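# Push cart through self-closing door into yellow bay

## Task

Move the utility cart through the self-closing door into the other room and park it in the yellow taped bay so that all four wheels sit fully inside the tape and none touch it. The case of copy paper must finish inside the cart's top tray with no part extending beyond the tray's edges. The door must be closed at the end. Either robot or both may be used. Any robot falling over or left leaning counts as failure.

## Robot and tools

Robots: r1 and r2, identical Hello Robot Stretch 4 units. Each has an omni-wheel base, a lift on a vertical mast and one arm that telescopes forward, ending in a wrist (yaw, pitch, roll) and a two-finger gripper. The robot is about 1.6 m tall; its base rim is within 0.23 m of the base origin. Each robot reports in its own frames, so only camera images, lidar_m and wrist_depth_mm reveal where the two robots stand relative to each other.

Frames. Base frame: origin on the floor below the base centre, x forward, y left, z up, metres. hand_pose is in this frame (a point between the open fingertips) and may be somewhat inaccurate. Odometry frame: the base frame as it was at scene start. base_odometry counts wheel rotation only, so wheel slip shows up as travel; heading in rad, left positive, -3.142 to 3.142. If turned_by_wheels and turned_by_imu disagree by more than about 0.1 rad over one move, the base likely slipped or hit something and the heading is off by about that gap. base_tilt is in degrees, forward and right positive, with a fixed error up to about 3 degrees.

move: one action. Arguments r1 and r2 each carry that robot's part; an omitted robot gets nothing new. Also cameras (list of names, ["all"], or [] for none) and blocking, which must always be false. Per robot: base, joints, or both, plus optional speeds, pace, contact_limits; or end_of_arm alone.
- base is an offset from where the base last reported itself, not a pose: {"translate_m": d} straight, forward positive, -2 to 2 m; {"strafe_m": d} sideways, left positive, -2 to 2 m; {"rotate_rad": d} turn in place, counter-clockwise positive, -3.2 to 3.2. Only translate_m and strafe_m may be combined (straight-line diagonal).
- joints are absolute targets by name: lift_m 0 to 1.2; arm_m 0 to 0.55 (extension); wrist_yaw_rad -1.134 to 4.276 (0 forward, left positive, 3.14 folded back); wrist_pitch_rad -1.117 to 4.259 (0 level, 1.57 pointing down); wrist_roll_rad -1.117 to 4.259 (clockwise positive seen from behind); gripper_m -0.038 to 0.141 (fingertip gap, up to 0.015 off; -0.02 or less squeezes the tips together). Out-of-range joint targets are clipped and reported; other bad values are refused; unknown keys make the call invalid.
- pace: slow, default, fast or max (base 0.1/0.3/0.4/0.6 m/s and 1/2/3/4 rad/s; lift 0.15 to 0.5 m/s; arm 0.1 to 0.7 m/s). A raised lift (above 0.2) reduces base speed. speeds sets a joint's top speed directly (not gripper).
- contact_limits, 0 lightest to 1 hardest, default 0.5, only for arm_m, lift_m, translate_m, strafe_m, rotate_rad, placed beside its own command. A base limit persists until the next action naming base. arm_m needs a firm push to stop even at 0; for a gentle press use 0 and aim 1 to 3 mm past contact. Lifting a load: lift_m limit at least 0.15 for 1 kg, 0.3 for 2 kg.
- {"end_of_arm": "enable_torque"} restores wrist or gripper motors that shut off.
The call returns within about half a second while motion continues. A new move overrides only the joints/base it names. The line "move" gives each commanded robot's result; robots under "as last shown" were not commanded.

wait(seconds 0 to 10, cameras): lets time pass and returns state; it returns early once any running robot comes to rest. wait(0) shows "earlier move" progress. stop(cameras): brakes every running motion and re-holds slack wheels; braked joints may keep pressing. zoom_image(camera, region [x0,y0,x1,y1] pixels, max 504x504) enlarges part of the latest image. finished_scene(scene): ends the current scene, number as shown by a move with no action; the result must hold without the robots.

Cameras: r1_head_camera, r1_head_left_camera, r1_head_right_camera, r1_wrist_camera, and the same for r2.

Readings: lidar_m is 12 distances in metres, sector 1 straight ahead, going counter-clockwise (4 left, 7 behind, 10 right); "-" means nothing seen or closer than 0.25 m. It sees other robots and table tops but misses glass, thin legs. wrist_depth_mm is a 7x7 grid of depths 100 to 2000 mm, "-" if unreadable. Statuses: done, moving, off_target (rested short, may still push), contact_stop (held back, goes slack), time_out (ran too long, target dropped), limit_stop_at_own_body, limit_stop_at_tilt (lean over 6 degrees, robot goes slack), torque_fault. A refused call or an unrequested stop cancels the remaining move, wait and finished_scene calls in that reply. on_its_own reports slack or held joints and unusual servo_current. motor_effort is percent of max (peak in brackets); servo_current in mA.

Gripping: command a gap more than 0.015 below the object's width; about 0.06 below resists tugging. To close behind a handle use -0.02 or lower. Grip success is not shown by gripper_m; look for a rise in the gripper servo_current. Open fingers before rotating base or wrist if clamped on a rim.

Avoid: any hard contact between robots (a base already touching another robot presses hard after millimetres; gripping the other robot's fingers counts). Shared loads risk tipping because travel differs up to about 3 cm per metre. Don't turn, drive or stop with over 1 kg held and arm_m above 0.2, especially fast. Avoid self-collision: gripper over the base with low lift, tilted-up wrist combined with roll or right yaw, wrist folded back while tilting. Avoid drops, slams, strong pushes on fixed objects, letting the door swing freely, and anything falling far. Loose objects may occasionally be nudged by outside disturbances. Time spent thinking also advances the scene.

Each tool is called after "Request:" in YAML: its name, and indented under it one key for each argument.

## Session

Request:
move:
  blocking: false
  cameras: ["all"]

Scene clock: 0.00 s.
r1.base_odometry: x=+0.000 y=+0.000 heading=+0.000
r1.turned_by_wheels: +0.000
r1.turned_by_imu: +0.000
r1.base_tilt: forward=-1.6 right=+1.3
r1.lidar_m: 0.96 1.73 2.02 2.40 3.92 1.60 0.85 0.77 0.78 0.89 0.77 0.78
r1.base_status: not commanded
r1.joint_positions: lift_m=+0.124 arm_m=+0.000 wrist_yaw_rad=+3.194 wrist_pitch_rad=+0.002 wrist_roll_rad=+0.000 gripper_m=+0.056
r1.joint_status: not commanded
r1.measured_speeds: all 0
r1.motor_effort: lift_m=+19 arm_m=-4 wheel_0=-2 wheel_1=+1 wheel_2=+0
r1.servo_current: wrist_yaw_rad=59 wrist_pitch_rad=46 wrist_roll_rad=46 gripper_m=39
r1.hand_pose: x=-0.1216 y=+0.0722 z=+0.3019 quat_wxyz=(-0.026, -0.001, +0.000, +1.000) (m; r1's base frame)
r1.wrist_depth_mm: - 135 - - - - - / - 123 135 - - - - / - 121 191 - - - - / 110 136 194 - - - - / 137 - - - 1618 - - / 226 - 190 1098 188 1160 1118 / 224 163 750 798 768 768 759
r2.base_odometry: x=+0.000 y=+0.000 heading=+0.000
r2.turned_by_wheels: +0.000
r2.turned_by_imu: +0.000
r2.base_tilt: forward=-0.6 right=+0.1
r2.lidar_m: 1.29 1.32 1.58 2.33 2.36 2.78 1.41 1.41 2.77 2.39 2.42 1.48
r2.base_status: not commanded
r2.joint_positions: lift_m=+0.200 arm_m=+0.000 wrist_yaw_rad=+3.211 wrist_pitch_rad=+0.001 wrist_roll_rad=+0.000 gripper_m=+0.056
r2.joint_status: not commanded
r2.measured_speeds: all 0
r2.motor_effort: lift_m=+18 arm_m=-4 wheel_0=-1 wheel_1=+1 wheel_2=+1
r2.servo_current: wrist_yaw_rad=46 wrist_pitch_rad=39 wrist_roll_rad=52 gripper_m=52
r2.hand_pose: x=-0.1229 y=+0.0671 z=+0.3779 quat_wxyz=(-0.035, -0.001, +0.000, +0.999) (m; r2's base frame)
r2.wrist_depth_mm: - - 137 - - - - / - - 137 - - - - / - 109 138 - - - - / - 140 175 - - - - / 214 - - - - - - / 213 1281 196 1255 190 1336 1182 / 208 243 866 - - 854 878
pictures: r1_head_camera, r1_head_left_camera, r1_head_right_camera, r1_wrist_camera, r2_head_camera, r2_head_left_camera, r2_head_right_camera, r2_wrist_camera
Images, in order (width x height): r1_head_camera 420x560, r1_head_left_camera 420x672, r1_head_right_camera 420x672, r1_wrist_camera 616x392, r2_head_camera 420x560, r2_head_left_camera 420x672, r2_head_right_camera 420x672, r2_wrist_camera 616x392.

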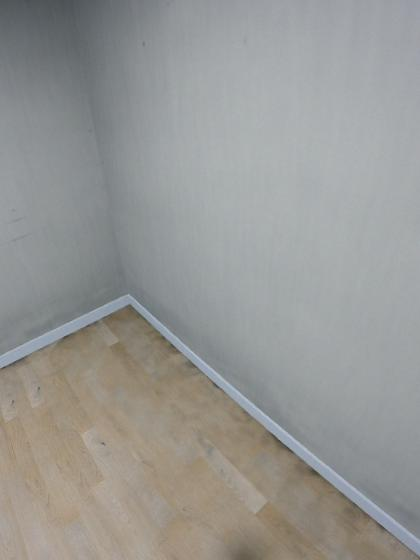

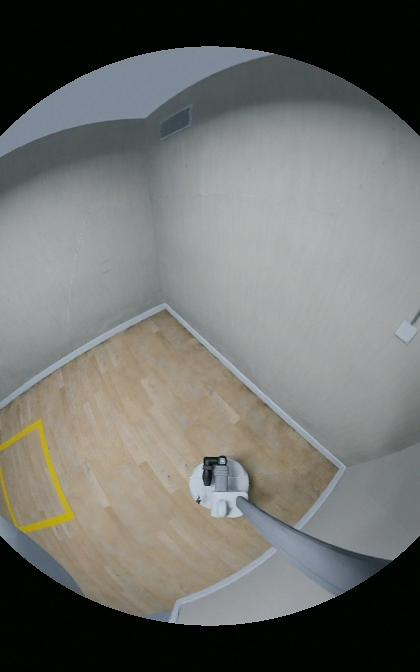

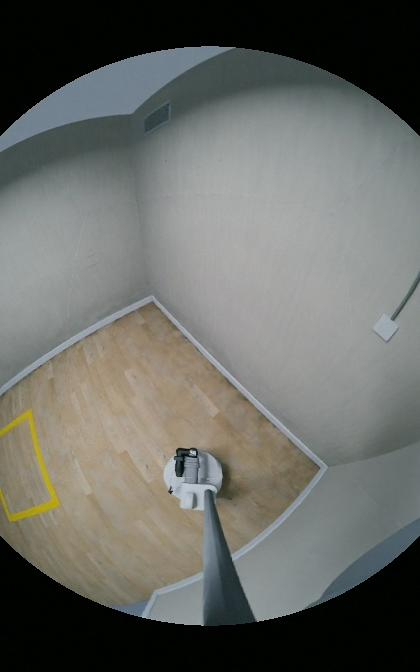

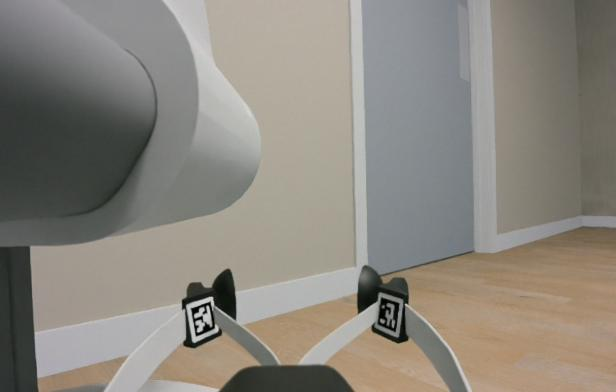

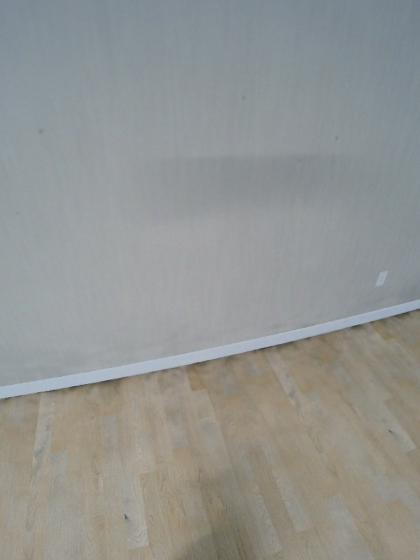

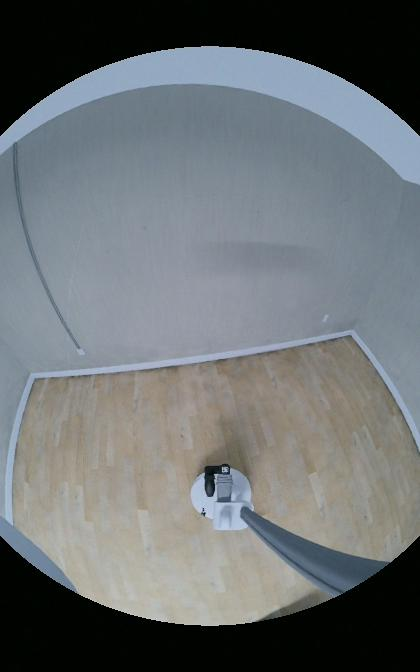

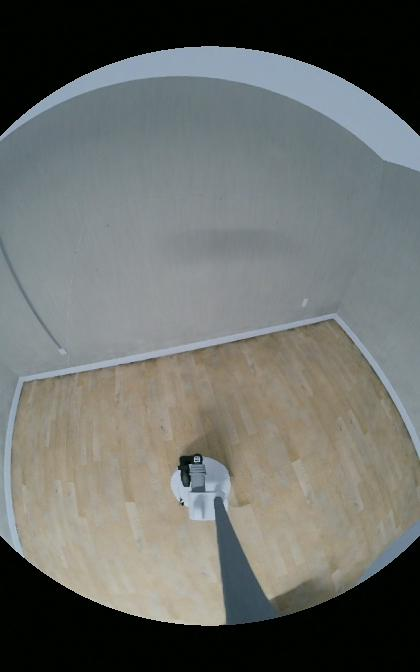

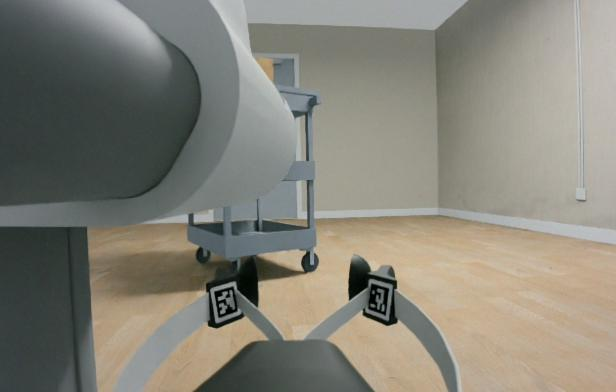

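Request:
move:
  blocking: false
  r2: {"base":{"rotate_rad":3.0},"joints":{"lift_m":0.5},"pace":"default"}
  r1: {"base":{"rotate_rad":2.4},"joints":{"lift_m":0.5}}

Request:
wait:
  seconds: 3

Request:
wait:
  seconds: 1
  cameras: ["r1_head_camera","r1_head_right_camera","r2_head_camera","r2_head_left_camera","r2_head_right_camera"]

Scene clock: 9.60 s.
move: r1 moving; r2 moving
r1.base_odometry: x=+0.000 y=+0.000 heading=+0.253
r1.turned_by_wheels: +0.253
r1.turned_by_imu: +0.253
r1.base_tilt: forward=-1.6 right=+1.3
r1.lidar_m: 1.15 2.01 2.11 2.98 2.65 1.07 0.80 0.74 0.81 0.80 0.72 0.82
r1.base_status: rotate_rad moving
r1.joint_positions: lift_m=+0.162 arm_m=+0.000 wrist_yaw_rad=+3.194 wrist_pitch_rad=+0.002 wrist_roll_rad=+0.000 gripper_m=+0.056
r1.joint_status: lift_m moving
r1.measured_speeds: translate_m=+0.000 strafe_m=+0.000 rotate_rad=+0.974 lift_m=+0.146 arm_m=+0.000 wrist_yaw_rad=+0.000 wrist_pitch_rad=+0.000 wrist_roll_rad=+0.000
r1.motor_effort: lift_m=+24(27) arm_m=-4(4) wheel_0=-7(9) wheel_1=-6(7) wheel_2=-6(7)
r1.servo_current: wrist_yaw_rad=46(59) wrist_pitch_rad=39(52) wrist_roll_rad=33(65) gripper_m=39(46)
r1.hand_pose: x=-0.1216 y=+0.0722 z=+0.3395 quat_wxyz=(-0.026, -0.001, +0.000, +1.000) (m; r1's base frame)
r1.wrist_depth_mm: - 135 - - - - 1808 / - 123 135 - - - 1808 / - 121 192 - - - 1756 / 111 136 195 - - - 1808 / 137 - - - - - 1808 / 216 - 190 - 188 1229 1229 / 224 151 831 153 854 820 878
r2.base_odometry: x=+0.000 y=+0.000 heading=+0.252
r2.turned_by_wheels: +0.252
r2.turned_by_imu: +0.245
r2.base_tilt: forward=-0.7 right=+0.0
r2.lidar_m: 1.29 1.38 1.94 2.33 2.46 3.37 1.44 3.35 2.49 2.40 1.84 1.36
r2.base_status: rotate_rad moving
r2.joint_positions: lift_m=+0.238 arm_m=+0.000 wrist_yaw_rad=+3.211 wrist_pitch_rad=+0.001 wrist_roll_rad=+0.000 gripper_m=+0.056
r2.joint_status: lift_m moving
r2.measured_speeds: translate_m=+0.002 strafe_m=+0.000 rotate_rad=+0.977 lift_m=+0.146 arm_m=+0.000 wrist_yaw_rad=+0.000 wrist_pitch_rad=+0.000 wrist_roll_rad=+0.000
r2.motor_effort: lift_m=+23(25) arm_m=-4(4) wheel_0=-4(9) wheel_1=-10(10) wheel_2=-10(11)
r2.servo_current: wrist_yaw_rad=52(52) wrist_pitch_rad=46(46) wrist_roll_rad=52(65) gripper_m=46(52)
r2.hand_pose: x=-0.1229 y=+0.0671 z=+0.4157 quat_wxyz=(-0.035, -0.001, +0.000, +0.999) (m; r2's base frame)
r2.wrist_depth_mm: - - 137 - - - - / - - 137 1756 - - - / - 110 138 - - - - / - 140 176 - - - - / 215 - - - - - - / 213 1366 196 1430 190 1464 1281 / 210 242 1008 - - 976 946
pictures: none

Scene clock: 11.63 s.
earlier move: r1 done; r2 moving
r1.base_odometry: x=+0.000 y=+0.000 heading=+2.400
r1.turned_by_wheels: +2.147
r1.turned_by_imu: +2.158
r1.base_tilt: forward=-1.6 right=+1.3
r1.lidar_m: 2.36 1.02 0.75 0.75 0.81 0.79 0.76 0.83 1.25 2.02 2.16 3.16
r1.base_status: done
r1.joint_positions: lift_m=+0.500 arm_m=+0.000 wrist_yaw_rad=+3.194 wrist_pitch_rad=+0.002 wrist_roll_rad=+0.000 gripper_m=+0.056
r1.joint_status: all done
r1.measured_speeds: all 0
r1.motor_effort: lift_m=+24(28) arm_m=-4(4) wheel_0=-2(10) wheel_1=-2(9) wheel_2=-1(8)
r1.servo_current: wrist_yaw_rad=52(65) wrist_pitch_rad=33(52) wrist_roll_rad=39(65) gripper_m=39(52)
r1.hand_pose: x=-0.1216 y=+0.0722 z=+0.6771 quat_wxyz=(-0.026, -0.001, +0.000, +1.000) (m; r1's base frame)
r1.wrist_depth_mm: - 135 - - - - - / - 123 135 - - - - / - 121 191 - - - - / 110 136 195 - - - - / 137 - - - - - - / 216 - 190 - 187 - - / - 141 - 137 - - -
r2.base_odometry: x=+0.000 y=+0.000 heading=+2.999
r2.turned_by_wheels: +2.747
r2.turned_by_imu: +2.674
r2.base_tilt: forward=-0.7 right=+0.1
r2.lidar_m: 1.54 1.38 3.06 2.42 2.41 1.65 1.32 1.30 1.46 2.19 2.34 2.56
r2.base_status: rotate_rad moving
r2.joint_positions: lift_m=+0.500 arm_m=+0.000 wrist_yaw_rad=+3.211 wrist_pitch_rad=+0.001 wrist_roll_rad=+0.000 gripper_m=+0.056
r2.joint_status: all done
r2.measured_speeds: all 0
r2.motor_effort: lift_m=+21(26) arm_m=-4(4) wheel_0=-4(10) wheel_1=-3(10) wheel_2=-5(13)
r2.servo_current: wrist_yaw_rad=46(52) wrist_pitch_rad=46(46) wrist_roll_rad=46(65) gripper_m=52(52)
r2.hand_pose: x=-0.1228 y=+0.0671 z=+0.6776 quat_wxyz=(-0.035, -0.001, +0.000, +0.999) (m; r2's base frame)
r2.wrist_depth_mm: - - 137 - - - - / - 107 137 - - - - / - 113 138 235 - - - / - 140 164 - - - - / 216 - - - - - - / 213 - 190 - 189 - 1863 / 211 122 - - - 1499 1430
wait: 2.03 of 3 s (r1 has come to rest)
pictures: none

Scene clock: 11.90 s.
earlier move: r2 done
r1.base_odometry: x=+0.000 y=+0.000 heading=+2.400
r1.turned_by_wheels: +0.000
r1.turned_by_imu: +0.000
r1.base_tilt: forward=-1.6 right=+1.3
r1.lidar_m: 2.38 1.02 0.77 0.74 0.81 0.79 0.75 0.82 1.24 2.02 2.15 3.17
r1.base_status: done
r1.joint_positions: lift_m=+0.500 arm_m=+0.000 wrist_yaw_rad=+3.194 wrist_pitch_rad=+0.002 wrist_roll_rad=+0.000 gripper_m=+0.056
r1.joint_status: all done
r1.measured_speeds: all 0
r1.motor_effort: lift_m=+24(28) arm_m=-4(4) wheel_0=-2(10) wheel_1=-2(9) wheel_2=-1(8)
r1.servo_current: wrist_yaw_rad=52(65) wrist_pitch_rad=33(52) wrist_roll_rad=33(65) gripper_m=46(52)
r1.hand_pose: x=-0.1216 y=+0.0722 z=+0.6771 quat_wxyz=(-0.026, -0.001, +0.000, +1.000) (m; r1's base frame)
r1.wrist_depth_mm: - 135 - - - - - / - 123 135 - - - - / - 121 190 - - - - / 110 135 195 - - - - / 137 - - - - - - / 216 - 190 - 187 - - / - 141 - 137 - - -
r2.base_odometry: x=+0.000 y=+0.000 heading=+2.999
r2.turned_by_wheels: +0.000
r2.turned_by_imu: +0.000
r2.base_tilt: forward=-0.6 right=+0.0
r2.lidar_m: 1.54 1.37 3.05 2.43 2.40 1.69 1.35 1.30 1.44 2.19 2.34 2.56
r2.base_status: done
r2.joint_positions: lift_m=+0.500 arm_m=+0.000 wrist_yaw_rad=+3.211 wrist_pitch_rad=+0.001 wrist_roll_rad=+0.000 gripper_m=+0.056
r2.joint_status: all done
r2.measured_speeds: all 0
r2.motor_effort: lift_m=+21(26) arm_m=-4(4) wheel_0=-3(10) wheel_1=-2(10) wheel_2=-5(13)
r2.servo_current: wrist_yaw_rad=52(52) wrist_pitch_rad=46(46) wrist_roll_rad=39(65) gripper_m=46(52)
r2.hand_pose: x=-0.1228 y=+0.0671 z=+0.6776 quat_wxyz=(-0.035, -0.001, +0.000, +0.999) (m; r2's base frame)
r2.wrist_depth_mm: - - 137 - - - - / - 107 137 - - - - / - 113 139 234 - - - / - 140 165 - - - - / 216 - - - - - - / 213 - 189 - 189 - 1808 / 211 122 - - - 1537 1499
wait: 0.27 of 1 s (r2 has come to rest)
pictures: r1_head_camera, r1_head_right_camera, r2_head_camera, r2_head_left_camera, r2_head_right_camera
Images, in order (width x height): r1_head_camera 420x560, r1_head_right_camera 420x672, r2_head_camera 420x560, r2_head_left_camera 420x672, r2_head_right_camera 420x672.

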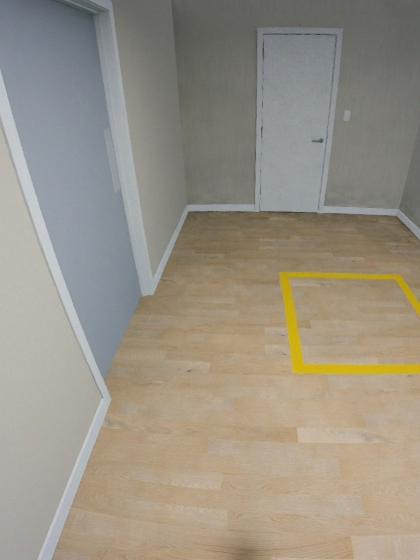

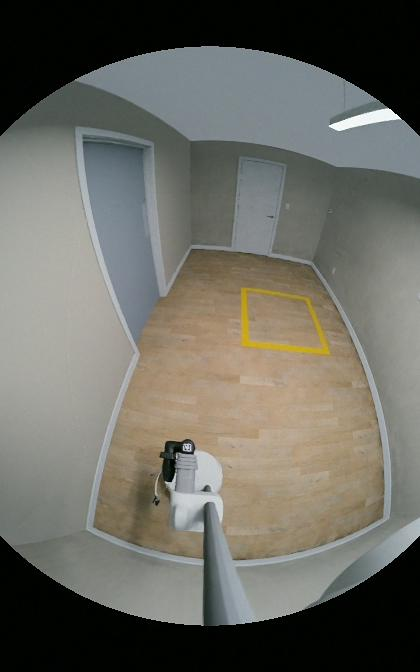

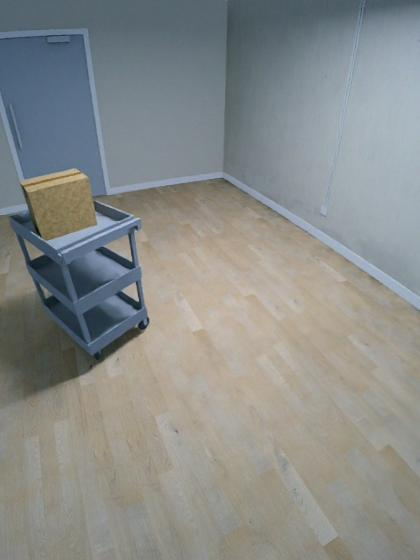

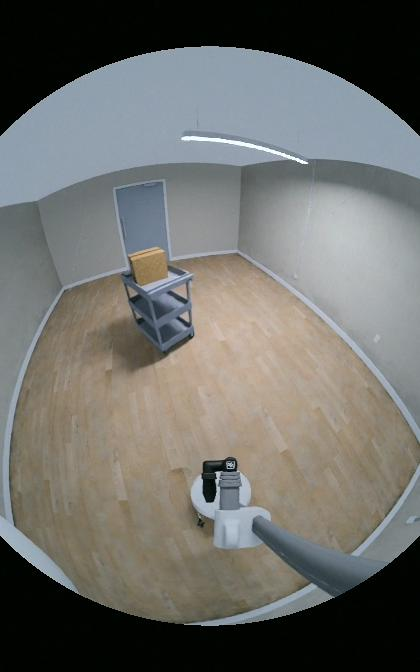

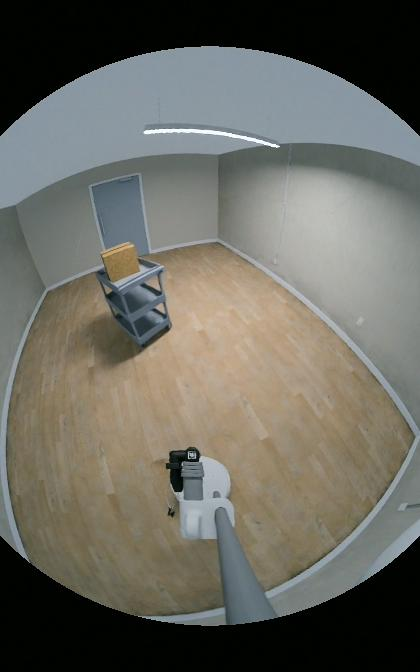

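Request:
zoom_image:
  camera: "r2_head_camera"
  region: [0, 150, 180, 370]

Scaled by 2.291 from the camera's 420x560 image, which has a finer 1200x1600 frame.

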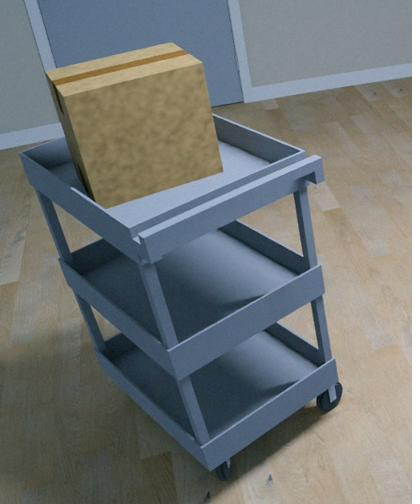

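Request:
move:
  blocking: false
  r1: {"base":{"translate_m":1.8}}
  r2: {"base":{"rotate_rad":0.85},"joints":{"lift_m":0.665,"wrist_yaw_rad":0,"gripper_m":0.141}}

Request:
wait:
  seconds: 2

Request:
move:
  blocking: false
  r2: {"base":{"translate_m":0.85,"strafe_m":-0.73}}

Request:
wait:
  seconds: 6
  cameras: ["r1_head_left_camera"]

Request:
move:
  blocking: false
  r1: {"base":{"rotate_rad":1.48}}

Request:
wait:
  seconds: 3
  cameras: ["r1_head_camera","r1_head_left_camera","r1_head_right_camera","r2_head_camera","r2_wrist_camera"]

Scene clock: 66.50 s.
move: r1 moving; r2 moving
r1.base_odometry: x=-0.023 y=+0.021 heading=+2.400
r1.turned_by_wheels: +0.000
r1.turned_by_imu: +0.000
r1.base_tilt: forward=-1.6 right=+1.3
r1.lidar_m: 2.32 1.03 0.76 0.76 0.81 0.84 0.80 0.88 1.30 2.03 2.17 3.10
r1.base_status: translate_m moving
r1.joint_positions: lift_m=+0.500 arm_m=+0.000 wrist_yaw_rad=+3.194 wrist_pitch_rad=+0.002 wrist_roll_rad=+0.000 gripper_m=+0.056
r1.joint_status: not commanded
r1.measured_speeds: translate_m=+0.123 strafe_m=+0.000 rotate_rad=+0.002 lift_m=+0.000 arm_m=+0.000 wrist_yaw_rad=+0.000 wrist_pitch_rad=+0.000 wrist_roll_rad=+0.000
r1.motor_effort: lift_m=+24(24) arm_m=-4(4) wheel_0=+4(9) wheel_1=+4(7) wheel_2=-9(9)
r1.servo_current: wrist_yaw_rad=72(72) wrist_pitch_rad=39(46) wrist_roll_rad=39(52) gripper_m=46(46)
r1.hand_pose: x=-0.1216 y=+0.0722 z=+0.6771 quat_wxyz=(-0.026, -0.001, +0.000, +1.000) (m; r1's base frame)
r1.wrist_depth_mm: - 135 - - - - - / - 121 135 - - - - / - 124 177 - - - - / 110 135 199 - - - - / 137 - - - - - - / 224 - 191 - 187 - - / - 141 - 137 - - -
r2.base_odometry: x=+0.000 y=+0.000 heading=-3.031
r2.turned_by_wheels: +0.253
r2.turned_by_imu: +0.246
r2.base_tilt: forward=-0.7 right=+0.1
r2.lidar_m: 1.40 1.70 2.65 2.39 2.21 1.46 1.30 1.33 1.65 2.34 2.36 2.93
r2.base_status: rotate_rad moving
r2.joint_positions: lift_m=+0.538 arm_m=+0.000 wrist_yaw_rad=+2.649 wrist_pitch_rad=+0.001 wrist_roll_rad=+0.000 gripper_m=+0.075
r2.joint_status: lift_m moving; wrist_yaw_rad moving; gripper_m moving
r2.measured_speeds: translate_m=+0.003 strafe_m=+0.000 rotate_rad=+0.973 lift_m=+0.146 arm_m=+0.000 wrist_yaw_rad=-1.743 wrist_pitch_rad=+0.000 wrist_roll_rad=+0.000
r2.motor_effort: lift_m=+23(24) arm_m=-4(4) wheel_0=-7(10) wheel_1=-9(10) wheel_2=-10(11)
r2.servo_current: wrist_yaw_rad=91(130) wrist_pitch_rad=46(46) wrist_roll_rad=52(59) gripper_m=91(98)
r2.hand_pose: x=-0.0417 y=+0.2135 z=+0.7156 quat_wxyz=(+0.244, -0.001, +0.000, +0.970) (m; r2's base frame)
r2.wrist_depth_mm: - - - - - - - / 200 - - - - - - / 204 - - - - - - / 237 - - - - - - / - - - - - - - / - - 189 - 189 - - / - 140 - - 1618 1464 1537
pictures: none

Scene clock: 68.43 s.
earlier move: r1 moving; r2 done
r1.base_odometry: x=-0.406 y=+0.372 heading=+2.400
r1.turned_by_wheels: +0.000
r1.turned_by_imu: +0.000
r1.base_tilt: forward=-1.6 right=+1.3
r1.lidar_m: 2.21 1.07 0.72 0.71 0.74 1.13 1.30 1.39 2.08 2.08 2.20 3.22
r1.base_status: translate_m moving
r1.joint_positions: lift_m=+0.500 arm_m=+0.000 wrist_yaw_rad=+3.194 wrist_pitch_rad=+0.002 wrist_roll_rad=+0.000 gripper_m=+0.056
r1.joint_status: not commanded
r1.measured_speeds: translate_m=+0.301 strafe_m=+0.000 rotate_rad=-0.002 lift_m=+0.000 arm_m=+0.000 wrist_yaw_rad=+0.000 wrist_pitch_rad=+0.000 wrist_roll_rad=+0.000
r1.motor_effort: lift_m=+24(24) arm_m=-4(4) wheel_0=+6(9) wheel_1=+4(7) wheel_2=-5(10)
r1.servo_current: wrist_yaw_rad=46(78) wrist_pitch_rad=33(52) wrist_roll_rad=33(72) gripper_m=39(52)
r1.hand_pose: x=-0.1216 y=+0.0722 z=+0.6772 quat_wxyz=(-0.026, -0.001, +0.000, +1.000) (m; r1's base frame)
r1.wrist_depth_mm: - 135 - - - - - / - 122 135 - - - - / - 124 161 - - - - / 109 135 198 - - - - / 137 - - - - - - / 222 - 190 - 187 - - / 220 151 182 136 - - -
r2.base_odometry: x=+0.000 y=+0.000 heading=-2.435
r2.turned_by_wheels: +0.597
r2.turned_by_imu: +0.581
r2.base_tilt: forward=-0.7 right=+0.0
r2.lidar_m: 3.70 2.54 2.35 1.98 1.39 1.27 1.35 1.78 2.32 2.38 3.14 1.37
r2.base_status: done
r2.joint_positions: lift_m=+0.665 arm_m=+0.000 wrist_yaw_rad=+0.003 wrist_pitch_rad=+0.001 wrist_roll_rad=+0.000 gripper_m=+0.141
r2.joint_status: all done
r2.measured_speeds: all 0
r2.motor_effort: lift_m=+21(25) arm_m=-4(4) wheel_0=-2(11) wheel_1=-2(10) wheel_2=-3(12)
r2.servo_current: wrist_yaw_rad=46(130) wrist_pitch_rad=46(46) wrist_roll_rad=39(59) gripper_m=52(111)
r2.hand_pose: x=+0.4596 y=-0.0866 z=+0.8426 quat_wxyz=(+1.000, +0.000, +0.001, +0.001) (m; r2's base frame)
r2.wrist_depth_mm: - - - - - - - / - - - - - - - / - - - - - 1336 - / - - - - - 1336 - / - - - - - - - / - - - - - 185 - / 1863 1808 1921 - - - 1464
wait: 1.93 of 2 s (r2 has come to rest)
pictures: none

Scene clock: 68.93 s.
earlier move: r1 moving
move: r2 moving
r1.base_odometry: x=-0.517 y=+0.474 heading=+2.400
r1.turned_by_wheels: +0.000
r1.turned_by_imu: +0.000
r1.base_tilt: forward=-1.6 right=+1.3
r1.lidar_m: 2.22 1.06 0.72 0.69 0.74 1.14 1.46 1.56 2.13 2.05 2.20 3.23
r1.base_status: translate_m moving
r1.joint_positions: lift_m=+0.500 arm_m=+0.000 wrist_yaw_rad=+3.194 wrist_pitch_rad=+0.002 wrist_roll_rad=+0.000 gripper_m=+0.056
r1.joint_status: not commanded
r1.measured_speeds: translate_m=+0.300 strafe_m=+0.000 rotate_rad=+0.002 lift_m=+0.000 arm_m=+0.000 wrist_yaw_rad=+0.000 wrist_pitch_rad=+0.000 wrist_roll_rad=+0.000
r1.motor_effort: lift_m=+24(24) arm_m=-4(4) wheel_0=+5(6) wheel_1=+4(7) wheel_2=-6(7)
r1.servo_current: wrist_yaw_rad=65(78) wrist_pitch_rad=39(46) wrist_roll_rad=59(59) gripper_m=39(46)
r1.hand_pose: x=-0.1216 y=+0.0722 z=+0.6772 quat_wxyz=(-0.026, -0.001, +0.000, +1.000) (m; r1's base frame)
r1.wrist_depth_mm: - 134 - - - - - / - 120 135 - - - - / - 126 165 - - - - / 109 135 197 - - - - / 137 - - - - - - / 222 - 190 - 187 - - / 222 164 189 136 - 131 -
r2.base_odometry: x=-0.033 y=+0.000 heading=-2.435
r2.turned_by_wheels: -0.001
r2.turned_by_imu: -0.001
r2.base_tilt: forward=-0.7 right=+0.1
r2.lidar_m: 3.73 2.51 2.40 2.10 1.43 1.34 1.39 1.82 2.33 2.41 3.12 1.39
r2.base_status: translate_m moving; strafe_m moving
r2.joint_positions: lift_m=+0.665 arm_m=+0.000 wrist_yaw_rad=+0.003 wrist_pitch_rad=+0.001 wrist_roll_rad=+0.000 gripper_m=+0.141
r2.joint_status: not commanded
r2.measured_speeds: translate_m=+0.097 strafe_m=-0.085 rotate_rad=-0.003 lift_m=+0.000 arm_m=+0.000 wrist_yaw_rad=+0.000 wrist_pitch_rad=+0.000 wrist_roll_rad=+0.000
r2.motor_effort: lift_m=+21(21) arm_m=-4(4) wheel_0=+9(13) wheel_1=-6(7) wheel_2=-11(12)
r2.servo_current: wrist_yaw_rad=46(52) wrist_pitch_rad=39(46) wrist_roll_rad=52(59) gripper_m=52(59)
r2.hand_pose: x=+0.4596 y=-0.0866 z=+0.8426 quat_wxyz=(+1.000, +0.000, +0.001, +0.001) (m; r2's base frame)
r2.wrist_depth_mm: - - - - - - - / - - - - - - - / - - - - - 1336 - / - - - - - 1281 - / - - - - - - - / - - - - - 185 - / 1921 1808 1863 - - - 1808
pictures: none

Scene clock: 73.50 s.
earlier move: r1 done; r2 moving
r1.base_odometry: x=-1.327 y=+1.216 heading=+2.400
r1.turned_by_wheels: +0.000
r1.turned_by_imu: +0.000
r1.base_tilt: forward=-1.6 right=+1.2
r1.lidar_m: 1.94 0.83 0.68 0.68 0.72 0.93 2.55 2.77 2.21 2.16 2.30 2.18
r1.base_status: done
r1.joint_positions: lift_m=+0.500 arm_m=+0.000 wrist_yaw_rad=+3.194 wrist_pitch_rad=+0.002 wrist_roll_rad=+0.000 gripper_m=+0.056
r1.joint_status: not commanded
r1.measured_speeds: all 0
r1.motor_effort: lift_m=+23(24) arm_m=-4(4) wheel_0=+2(8) wheel_1=+2(7) wheel_2=+1(7)
r1.servo_current: wrist_yaw_rad=46(78) wrist_pitch_rad=39(52) wrist_roll_rad=46(65) gripper_m=46(46)
r1.hand_pose: x=-0.1216 y=+0.0722 z=+0.6772 quat_wxyz=(-0.026, -0.001, +0.000, +1.000) (m; r1's base frame)
r1.wrist_depth_mm: - 135 - - - - - / - 123 146 - - - - / - 121 192 - - - - / 111 135 207 - - - - / 216 - - - - - - / - - 195 - 187 - - / 1537 1537 1537 154 1618 1430 -
r2.base_odometry: x=-1.120 y=+0.003 heading=-2.435
r2.turned_by_wheels: +0.001
r2.turned_by_imu: +0.002
r2.base_tilt: forward=-0.7 right=+0.0
r2.lidar_m: 0.45 0.48 2.67 2.73 2.54 2.38 2.48 2.22 2.05 2.11 2.73 0.53
r2.base_status: translate_m moving; strafe_m moving
r2.joint_positions: lift_m=+0.665 arm_m=+0.000 wrist_yaw_rad=-0.002 wrist_pitch_rad=+0.005 wrist_roll_rad=+0.000 gripper_m=+0.141
r2.joint_status: not commanded
r2.measured_speeds: all 0
r2.motor_effort: lift_m=+20(21) arm_m=+4(5) wheel_0=+4(13) wheel_1=-4(8) wheel_2=-2(13)
r2.servo_current: wrist_yaw_rad=52(65) wrist_pitch_rad=46(52) wrist_roll_rad=39(59) gripper_m=46(59)
r2.hand_pose: x=+0.4590 y=-0.0881 z=+0.8414 quat_wxyz=(+1.000, +0.000, +0.003, -0.001) (m; r2's base frame)
r2.wrist_depth_mm: - - - - - - - / - - 517 488 - - - / - - 521 492 - - - / - - 525 496 484 539 - / 224 224 224 224 223 223 224 / 286 200 286 285 211 287 296 / 298 1708 - - - 1618 297
wait: 4.57 of 6 s (r1 has come to rest)
pictures: r1_head_left_camera
Images, in order (width x height): r1_head_left_camera 420x672.

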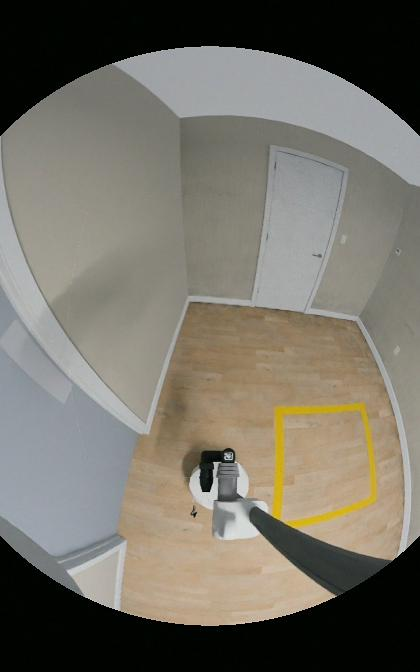

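Scene clock: 74.00 s.
earlier move: r2 done
move: r1 moving
r1.base_odometry: x=-1.327 y=+1.216 heading=+2.652
r1.turned_by_wheels: +0.252
r1.turned_by_imu: +0.253
r1.base_tilt: forward=-1.6 right=+1.3
r1.lidar_m: 1.18 0.67 0.67 0.68 0.85 1.44 2.58 2.45 2.17 2.20 2.41 2.15
r1.base_status: rotate_rad moving
r1.joint_positions: lift_m=+0.500 arm_m=+0.000 wrist_yaw_rad=+3.194 wrist_pitch_rad=+0.002 wrist_roll_rad=+0.000 gripper_m=+0.056
r1.joint_status: not commanded
r1.measured_speeds: translate_m=+0.000 strafe_m=-0.001 rotate_rad=+0.977 lift_m=+0.000 arm_m=+0.000 wrist_yaw_rad=+0.000 wrist_pitch_rad=+0.000 wrist_roll_rad=+0.000
r1.motor_effort: lift_m=+23(24) arm_m=-4(4) wheel_0=-7(8) wheel_1=-7(8) wheel_2=-6(8)
r1.servo_current: wrist_yaw_rad=46(65) wrist_pitch_rad=39(46) wrist_roll_rad=52(59) gripper_m=33(46)
r1.hand_pose: x=-0.1216 y=+0.0722 z=+0.6772 quat_wxyz=(-0.026, -0.001, +0.000, +1.000) (m; r1's base frame)
r1.wrist_depth_mm: - 135 - - - - - / - 123 146 - - - - / - 121 192 - - - - / 110 136 207 - - - - / 216 - - - - - - / - - 194 - 188 - - / 1537 1499 1499 153 1576 1499 1537
r2.base_odometry: x=-1.120 y=+0.003 heading=-2.435
r2.turned_by_wheels: +0.000
r2.turned_by_imu: +0.000
r2.base_tilt: forward=-0.6 right=+0.1
r2.lidar_m: 0.45 0.45 2.67 2.72 2.55 2.39 2.45 2.20 2.05 2.11 2.77 0.52
r2.base_status: done
r2.joint_positions: lift_m=+0.665 arm_m=+0.000 wrist_yaw_rad=-0.002 wrist_pitch_rad=+0.005 wrist_roll_rad=+0.000 gripper_m=+0.141
r2.joint_status: not commanded
r2.measured_speeds: all 0
r2.motor_effort: lift_m=+21(21) arm_m=+5(5) wheel_0=+3(4) wheel_1=-3(4) wheel_2=-3(3)
r2.servo_current: wrist_yaw_rad=39(52) wrist_pitch_rad=46(46) wrist_roll_rad=52(59) gripper_m=59(59)
r2.hand_pose: x=+0.4590 y=-0.0881 z=+0.8414 quat_wxyz=(+1.000, +0.000, +0.003, -0.001) (m; r2's base frame)
r2.wrist_depth_mm: - - - - - - - / - - 517 488 - - - / - - 521 492 - - - / - - 521 496 480 535 - / 223 224 224 222 224 224 225 / 286 210 286 287 212 287 294 / 300 1708 - - - 1661 298
pictures: none

Scene clock: 75.53 s.
earlier move: r1 done
r1.base_odometry: x=-1.327 y=+1.216 heading=-2.404
r1.turned_by_wheels: +1.227
r1.turned_by_imu: +1.234
r1.base_tilt: forward=-1.6 right=+1.3
r1.lidar_m: 0.69 0.71 0.93 2.28 2.65 2.26 2.15 2.24 2.26 2.16 0.94 0.70
r1.base_status: done
r1.joint_positions: lift_m=+0.500 arm_m=+0.000 wrist_yaw_rad=+3.194 wrist_pitch_rad=+0.002 wrist_roll_rad=+0.000 gripper_m=+0.056
r1.joint_status: not commanded
r1.measured_speeds: all 0
r1.motor_effort: lift_m=+23(24) arm_m=-4(4) wheel_0=-3(10) wheel_1=-2(8) wheel_2=-1(8)
r1.servo_current: wrist_yaw_rad=26(65) wrist_pitch_rad=39(52) wrist_roll_rad=46(72) gripper_m=33(46)
r1.hand_pose: x=-0.1216 y=+0.0722 z=+0.6772 quat_wxyz=(-0.026, -0.001, +0.000, +1.000) (m; r1's base frame)
r1.wrist_depth_mm: - 135 - - - - - / - 123 146 - - - - / - 121 191 - - - - / 111 135 206 - - - - / 216 - - - - - - / - - 193 - 187 - - / 1537 1537 1464 154 1576 1499 1576
r2.base_odometry: x=-1.120 y=+0.003 heading=-2.435
r2.turned_by_wheels: +0.000
r2.turned_by_imu: +0.000
r2.base_tilt: forward=-0.7 right=+0.0
r2.lidar_m: 0.46 0.46 2.67 2.71 2.55 2.38 2.46 2.19 2.04 2.10 2.75 0.51
r2.base_status: done
r2.joint_positions: lift_m=+0.665 arm_m=+0.000 wrist_yaw_rad=-0.002 wrist_pitch_rad=+0.005 wrist_roll_rad=+0.000 gripper_m=+0.141
r2.joint_status: not commanded
r2.measured_speeds: all 0
r2.motor_effort: lift_m=+20(21) arm_m=+5(5) wheel_0=+3(4) wheel_1=-3(4) wheel_2=-3(3)
r2.servo_current: wrist_yaw_rad=39(59) wrist_pitch_rad=46(52) wrist_roll_rad=52(59) gripper_m=46(59)
r2.hand_pose: x=+0.4590 y=-0.0881 z=+0.8414 quat_wxyz=(+1.000, +0.000, +0.003, -0.001) (m; r2's base frame)
r2.wrist_depth_mm: - - - - - - - / - - 512 488 - - - / - - 517 492 - - - / - - 525 496 480 535 - / 223 224 223 224 224 224 225 / 287 211 286 285 211 286 296 / 300 1708 - - - 1661 298
wait: 1.53 of 3 s (r1 has come to rest)
pictures: r1_head_camera, r1_head_left_camera, r1_head_right_camera, r2_head_camera, r2_wrist_camera
Images, in order (width x height): r1_head_camera 420x560, r1_head_left_camera 420x672, r1_head_right_camera 420x672, r2_head_camera 420x560, r2_wrist_camera 616x392.

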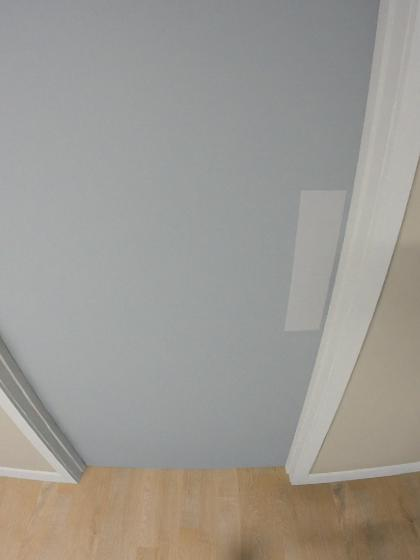

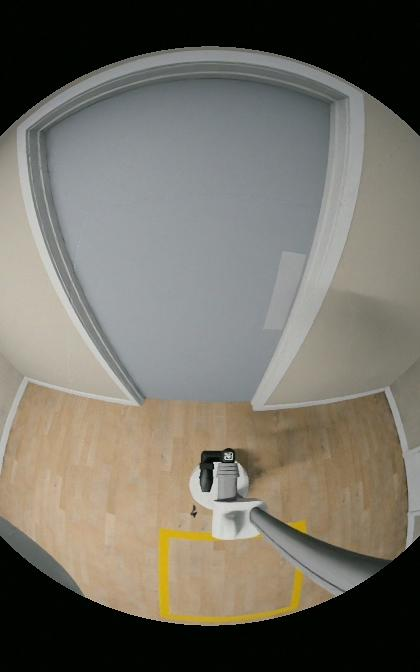

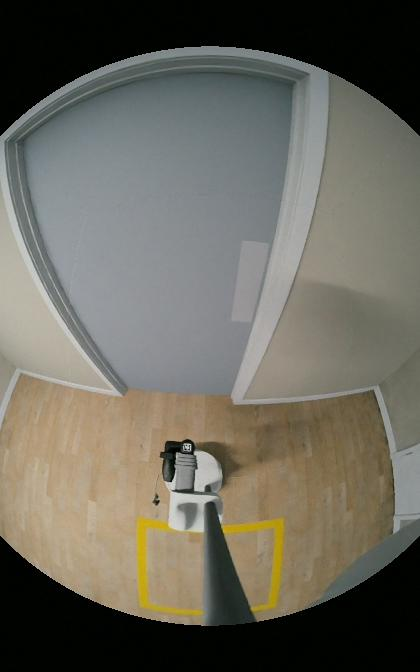

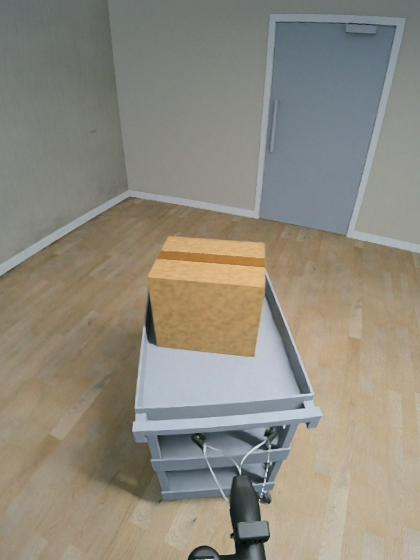

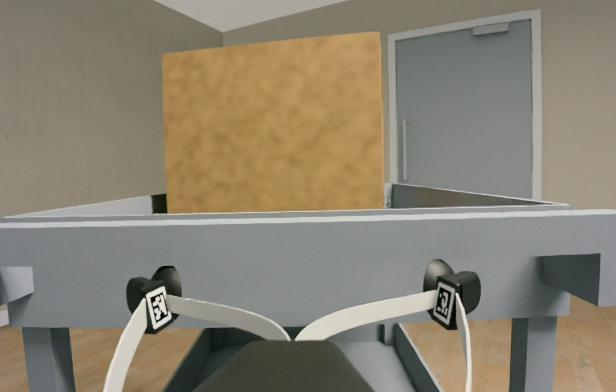

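Request:
move:
  blocking: false
  r1: {"base":{"strafe_m":0.06}}
  r2: {"base":{"strafe_m":0.16,"translate_m":-0.03}}

Request:
wait:
  seconds: 2

Request:
wait:
  seconds: 0.6

Request:
move:
  blocking: false
  r1: {"base":{"translate_m":0.95},"pace":"slow","contact_limits":{"translate_m":0.6}}
  r2: {"base":{"translate_m":0.22},"pace":"slow","contact_limits":{"translate_m":0.6}}

Request:
wait:
  seconds: 3
  cameras: ["r1_head_right_camera","r2_head_camera","r2_wrist_camera"]

Scene clock: 94.97 s.
move: r1 moving; r2 moving
r1.base_odometry: x=-1.303 y=+1.189 heading=-2.404
r1.turned_by_wheels: +0.000
r1.turned_by_imu: +0.000
r1.base_tilt: forward=-1.6 right=+1.3
r1.lidar_m: 0.69 0.73 0.91 2.30 2.61 2.25 2.13 2.26 2.29 2.20 0.95 0.69
r1.base_status: strafe_m moving
r1.joint_positions: lift_m=+0.500 arm_m=+0.000 wrist_yaw_rad=+3.194 wrist_pitch_rad=+0.002 wrist_roll_rad=+0.000 gripper_m=+0.056
r1.joint_status: not commanded
r1.measured_speeds: translate_m=+0.001 strafe_m=+0.129 rotate_rad=-0.005 lift_m=+0.000 arm_m=+0.000 wrist_yaw_rad=+0.000 wrist_pitch_rad=+0.000 wrist_roll_rad=+0.000
r1.motor_effort: lift_m=+23(24) arm_m=-4(4) wheel_0=-7(12) wheel_1=+6(10) wheel_2=+1(1)
r1.servo_current: wrist_yaw_rad=46(65) wrist_pitch_rad=39(46) wrist_roll_rad=33(65) gripper_m=39(46)
r1.hand_pose: x=-0.1216 y=+0.0722 z=+0.6772 quat_wxyz=(-0.026, -0.001, +0.000, +1.000) (m; r1's base frame)
r1.wrist_depth_mm: - 135 - - - - - / - 121 135 - - - - / - 120 188 - - - - / 111 136 213 - - - - / 216 - - - - - - / - - 193 - 188 - - / 1576 1537 1464 153 1661 1499 1576
r2.base_odometry: x=-1.095 y=-0.017 heading=-2.435
r2.turned_by_wheels: +0.000
r2.turned_by_imu: +0.000
r2.base_tilt: forward=-0.6 right=+0.1
r2.lidar_m: 0.45 0.49 2.62 2.69 2.51 2.37 2.45 2.24 2.08 2.12 2.81 0.53
r2.base_status: translate_m moving; strafe_m moving
r2.joint_positions: lift_m=+0.665 arm_m=+0.000 wrist_yaw_rad=-0.002 wrist_pitch_rad=+0.005 wrist_roll_rad=+0.000 gripper_m=+0.141
r2.joint_status: not commanded
r2.measured_speeds: translate_m=-0.025 strafe_m=+0.126 rotate_rad=+0.002 lift_m=+0.000 arm_m=+0.000 wrist_yaw_rad=-0.002 wrist_pitch_rad=+0.000 wrist_roll_rad=+0.000
r2.motor_effort: lift_m=+21(21) arm_m=+5(5) wheel_0=-11(15) wheel_1=+8(11) wheel_2=+4(7)
r2.servo_current: wrist_yaw_rad=52(52) wrist_pitch_rad=46(52) wrist_roll_rad=52(52) gripper_m=46(59)
r2.hand_pose: x=+0.4590 y=-0.0881 z=+0.8414 quat_wxyz=(+1.000, +0.000, +0.003, -0.001) (m; r2's base frame)
r2.wrist_depth_mm: - - - - - - - / - - 525 500 - - - / - - 530 500 - - - / - - 535 504 492 539 - / 225 226 228 228 229 229 230 / 287 220 220 290 290 198 300 / 304 1661 - - - 1661 303
pictures: none

Scene clock: 95.67 s.
earlier move: r1 done; r2 moving
r1.base_odometry: x=-1.287 y=+1.172 heading=-2.404
r1.turned_by_wheels: +0.000
r1.turned_by_imu: +0.000
r1.base_tilt: forward=-1.6 right=+1.3
r1.lidar_m: 0.67 0.70 0.89 2.30 2.56 2.26 2.15 2.27 2.32 2.21 0.91 0.70
r1.base_status: done
r1.joint_positions: lift_m=+0.500 arm_m=+0.000 wrist_yaw_rad=+3.194 wrist_pitch_rad=+0.002 wrist_roll_rad=+0.000 gripper_m=+0.056
r1.joint_status: not commanded
r1.measured_speeds: all 0
r1.motor_effort: lift_m=+23(24) arm_m=-4(4) wheel_0=-2(12) wheel_1=-1(10) wheel_2=+0(1)
r1.servo_current: wrist_yaw_rad=46(65) wrist_pitch_rad=39(46) wrist_roll_rad=59(65) gripper_m=33(46)
r1.hand_pose: x=-0.1216 y=+0.0722 z=+0.6772 quat_wxyz=(-0.026, -0.001, +0.000, +1.000) (m; r1's base frame)
r1.wrist_depth_mm: - 135 - - - - - / - 124 146 - - - - / - 121 192 - - - - / 111 135 206 - - - - / 217 - - - - - - / - - 193 - 187 - - / 1499 1464 1464 153 1576 1464 1661
r2.base_odometry: x=-1.008 y=-0.088 heading=-2.435
r2.turned_by_wheels: +0.000
r2.turned_by_imu: +0.000
r2.base_tilt: forward=-0.7 right=+0.0
r2.lidar_m: 0.49 2.71 2.56 2.61 2.43 2.28 2.38 2.32 2.18 2.23 2.92 0.54
r2.base_status: translate_m moving; strafe_m moving
r2.joint_positions: lift_m=+0.665 arm_m=+0.000 wrist_yaw_rad=-0.003 wrist_pitch_rad=+0.005 wrist_roll_rad=+0.000 gripper_m=+0.141
r2.joint_status: not commanded
r2.measured_speeds: translate_m=-0.018 strafe_m=+0.100 rotate_rad=-0.006 lift_m=+0.000 arm_m=+0.000 wrist_yaw_rad=+0.000 wrist_pitch_rad=+0.000 wrist_roll_rad=+0.000
r2.motor_effort: lift_m=+20(21) arm_m=+5(5) wheel_0=+0(16) wheel_1=+3(11) wheel_2=+5(7)
r2.servo_current: wrist_yaw_rad=52(52) wrist_pitch_rad=46(52) wrist_roll_rad=39(59) gripper_m=46(59)
r2.hand_pose: x=+0.4590 y=-0.0882 z=+0.8414 quat_wxyz=(+1.000, +0.000, +0.003, -0.001) (m; r2's base frame)
r2.wrist_depth_mm: - - - - - - - / - - - 539 517 - - / - - - 544 517 - - / - - - 544 517 508 - / - - 243 246 244 245 245 / - - 304 306 195 309 - / 1863 1708 314 - - 809 1756
wait: 0.70 of 2 s (r1 has come to rest)
pictures: none

Scene clock: 96.27 s.
earlier move: r2 moving
r1.base_odometry: x=-1.287 y=+1.172 heading=-2.404
r1.turned_by_wheels: +0.000
r1.turned_by_imu: +0.000
r1.base_tilt: forward=-1.5 right=+1.3
r1.lidar_m: 0.68 0.71 0.90 2.31 2.58 2.27 2.15 2.25 2.33 2.22 0.90 0.70
r1.base_status: done
r1.joint_positions: lift_m=+0.500 arm_m=+0.000 wrist_yaw_rad=+3.194 wrist_pitch_rad=+0.002 wrist_roll_rad=+0.000 gripper_m=+0.056
r1.joint_status: not commanded
r1.measured_speeds: all 0
r1.motor_effort: lift_m=+23(24) arm_m=-4(4) wheel_0=-2(12) wheel_1=-1(10) wheel_2=+0(1)
r1.servo_current: wrist_yaw_rad=52(65) wrist_pitch_rad=39(52) wrist_roll_rad=39(65) gripper_m=46(46)
r1.hand_pose: x=-0.1216 y=+0.0722 z=+0.6772 quat_wxyz=(-0.026, -0.001, +0.000, +1.000) (m; r1's base frame)
r1.wrist_depth_mm: - 135 - - - - - / - 123 146 - - - - / - 121 191 - - - - / 110 136 206 - - - - / 217 - - - - - - / - - 194 - 187 - - / 1576 1576 1430 153 1618 1464 1618
r2.base_odometry: x=-0.994 y=-0.099 heading=-2.435
r2.turned_by_wheels: +0.000
r2.turned_by_imu: +0.000
r2.base_tilt: forward=-0.6 right=+0.1
r2.lidar_m: 0.49 2.73 2.52 2.61 2.45 2.30 2.35 2.33 2.18 2.24 2.92 0.52
r2.base_status: translate_m moving; strafe_m moving
r2.joint_positions: lift_m=+0.665 arm_m=+0.000 wrist_yaw_rad=-0.003 wrist_pitch_rad=+0.005 wrist_roll_rad=+0.000 gripper_m=+0.141
r2.joint_status: not commanded
r2.measured_speeds: all 0
r2.motor_effort: lift_m=+20(21) arm_m=+5(5) wheel_0=-3(16) wheel_1=+1(11) wheel_2=+4(7)
r2.servo_current: wrist_yaw_rad=52(59) wrist_pitch_rad=52(52) wrist_roll_rad=39(59) gripper_m=52(59)
r2.hand_pose: x=+0.4590 y=-0.0882 z=+0.8414 quat_wxyz=(+1.000, +0.000, +0.003, -0.001) (m; r2's base frame)
r2.wrist_depth_mm: - - - - - - - / - - - 549 521 508 - / - - - 559 525 508 - / - - - 554 525 517 - / - - 247 248 248 249 250 / - - 196 310 189 312 - / 1921 1756 1576 - - 741 1708
wait: 0.60 s; no rest
pictures: none

Scene clock: 96.77 s.
earlier move: r2 done
move: r1 moving; r2 moving
r1.base_odometry: x=-1.296 y=+1.163 heading=-2.403
r1.turned_by_wheels: +0.000
r1.turned_by_imu: +0.000
r1.base_tilt: forward=-1.6 right=+1.3
r1.lidar_m: 0.66 0.72 0.88 2.25 2.58 2.28 2.17 2.25 2.31 2.21 0.91 0.71
r1.base_status: translate_m moving
r1.joint_positions: lift_m=+0.500 arm_m=+0.000 wrist_yaw_rad=+3.194 wrist_pitch_rad=+0.002 wrist_roll_rad=+0.000 gripper_m=+0.056
r1.joint_status: not commanded
r1.measured_speeds: translate_m=+0.049 strafe_m=+0.000 rotate_rad=+0.001 lift_m=+0.000 arm_m=+0.000 wrist_yaw_rad=+0.000 wrist_pitch_rad=+0.000 wrist_roll_rad=+0.000
r1.motor_effort: lift_m=+23(23) arm_m=-4(4) wheel_0=+5(6) wheel_1=+4(5) wheel_2=-6(6)
r1.servo_current: wrist_yaw_rad=52(59) wrist_pitch_rad=39(52) wrist_roll_rad=65(65) gripper_m=39(46)
r1.contact_limits: translate_m 0.6
r1.hand_pose: x=-0.1216 y=+0.0722 z=+0.6772 quat_wxyz=(-0.026, -0.001, +0.000, +1.000) (m; r1's base frame)
r1.wrist_depth_mm: - 135 - - - - - / - 123 146 - - - - / - 121 191 - - - - / 110 135 207 - - - - / 216 - - - - - - / - - 194 - 189 - - / 1537 1537 1537 153 1618 1464 1576
r2.base_odometry: x=-1.003 y=-0.107 heading=-2.435
r2.turned_by_wheels: +0.000
r2.turned_by_imu: +0.000
r2.base_tilt: forward=-0.7 right=+0.0
r2.lidar_m: 0.47 2.72 2.54 2.62 2.45 2.30 2.37 2.32 2.19 2.26 2.93 0.54
r2.base_status: translate_m moving
r2.joint_positions: lift_m=+0.665 arm_m=+0.000 wrist_yaw_rad=-0.003 wrist_pitch_rad=+0.005 wrist_roll_rad=+0.000 gripper_m=+0.141
r2.joint_status: not commanded
r2.measured_speeds: translate_m=+0.049 strafe_m=+0.000 rotate_rad=+0.000 lift_m=+0.000 arm_m=+0.000 wrist_yaw_rad=+0.000 wrist_pitch_rad=+0.000 wrist_roll_rad=+0.000
r2.motor_effort: lift_m=+21(21) arm_m=+4(5) wheel_0=+2(7) wheel_1=+7(8) wheel_2=-15(16)
r2.servo_current: wrist_yaw_rad=46(59) wrist_pitch_rad=46(52) wrist_roll_rad=52(52) gripper_m=46(59)
r2.contact_limits: translate_m 0.6
r2.hand_pose: x=+0.4590 y=-0.0882 z=+0.8414 quat_wxyz=(+1.000, +0.000, +0.003, -0.001) (m; r2's base frame)
r2.wrist_depth_mm: - - - - - - - / - - - 549 517 500 - / - - - 544 521 508 - / - - - 554 521 504 - / - - 244 244 244 245 244 / - - 206 304 195 306 - / 1808 1756 315 - - 788 1808
pictures: none

Scene clock: 99.77 s.
earlier move: r1 moving; r2 done
r1.base_odometry: x=-1.509 y=+0.970 heading=-2.404
r1.turned_by_wheels: +0.000
r1.turned_by_imu: +0.000
r1.base_tilt: forward=-1.6 right=+1.2
r1.lidar_m: 0.38 0.41 0.59 1.22 2.60 2.57 2.48 2.55 2.32 1.44 0.48 0.42
r1.base_status: translate_m moving
r1.joint_positions: lift_m=+0.500 arm_m=+0.000 wrist_yaw_rad=+3.194 wrist_pitch_rad=+0.002 wrist_roll_rad=+0.000 gripper_m=+0.056
r1.joint_status: not commanded
r1.measured_speeds: translate_m=+0.099 strafe_m=+0.000 rotate_rad=-0.001 lift_m=+0.000 arm_m=+0.000 wrist_yaw_rad=+0.000 wrist_pitch_rad=+0.000 wrist_roll_rad=+0.000
r1.motor_effort: lift_m=+23(24) arm_m=-4(4) wheel_0=+3(8) wheel_1=+4(7) wheel_2=-5(7)
r1.servo_current: wrist_yaw_rad=59(72) wrist_pitch_rad=39(52) wrist_roll_rad=65(65) gripper_m=39(52)
r1.contact_limits: translate_m 0.6
r1.hand_pose: x=-0.1216 y=+0.0722 z=+0.6772 quat_wxyz=(-0.026, -0.001, +0.000, +1.000) (m; r1's base frame)
r1.wrist_depth_mm: - 135 - - - - - / - 123 146 - - - - / - 121 191 - - - - / 111 135 206 - - - - / 216 - - - - - - / - - 193 - 187 - - / 1499 1576 1499 153 1576 1499 1618
r2.base_odometry: x=-1.161 y=-0.241 heading=-2.435
r2.turned_by_wheels: +0.000
r2.turned_by_imu: +0.001
r2.base_tilt: forward=-0.7 right=+0.1
r2.lidar_m: 0.47 2.62 2.45 2.47 2.69 2.49 2.55 2.41 2.29 2.34 3.02 0.50
r2.base_status: done
r2.joint_positions: lift_m=+0.665 arm_m=+0.000 wrist_yaw_rad=-0.003 wrist_pitch_rad=+0.005 wrist_roll_rad=+0.000 gripper_m=+0.141
r2.joint_status: not commanded
r2.measured_speeds: all 0
r2.motor_effort: lift_m=+20(21) arm_m=+5(5) wheel_0=+3(11) wheel_1=+5(8) wheel_2=-6(19)
r2.servo_current: wrist_yaw_rad=59(65) wrist_pitch_rad=46(52) wrist_roll_rad=39(59) gripper_m=46(59)
r2.contact_limits: translate_m 0.6
r2.hand_pose: x=+0.4590 y=-0.0883 z=+0.8415 quat_wxyz=(+1.000, +0.000, +0.003, -0.001) (m; r2's base frame)
r2.wrist_depth_mm: - - - - - - - / - - - 535 504 - - / - - - 544 504 - - / - - - 549 508 488 - / - 257 252 246 240 236 232 / - 258 312 303 211 294 291 / 1921 1808 1756 - - 866 1756
wait: 3.00 s; no rest
pictures: r1_head_right_camera, r2_head_camera, r2_wrist_camera
Images, in order (width x height): r1_head_right_camera 420x672, r2_head_camera 420x560, r2_wrist_camera 616x392.

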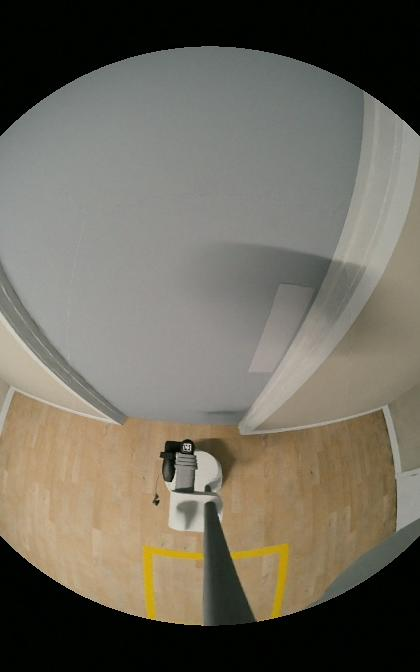

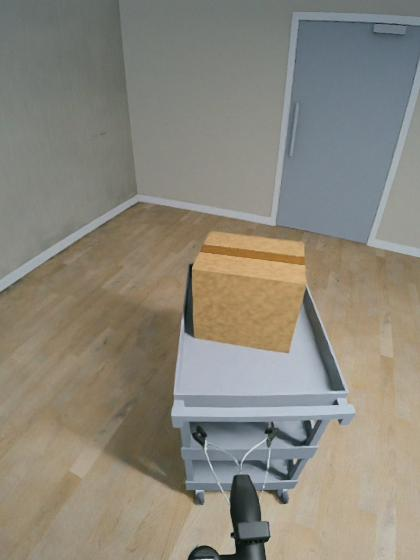

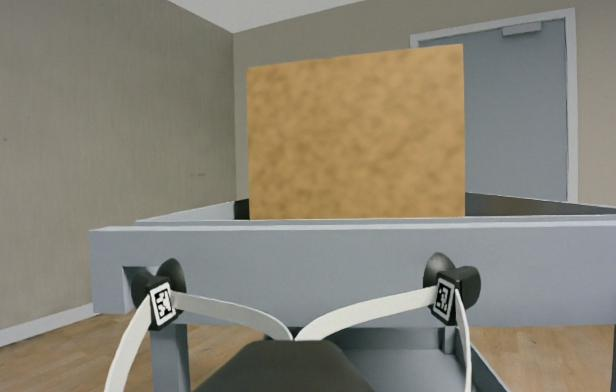

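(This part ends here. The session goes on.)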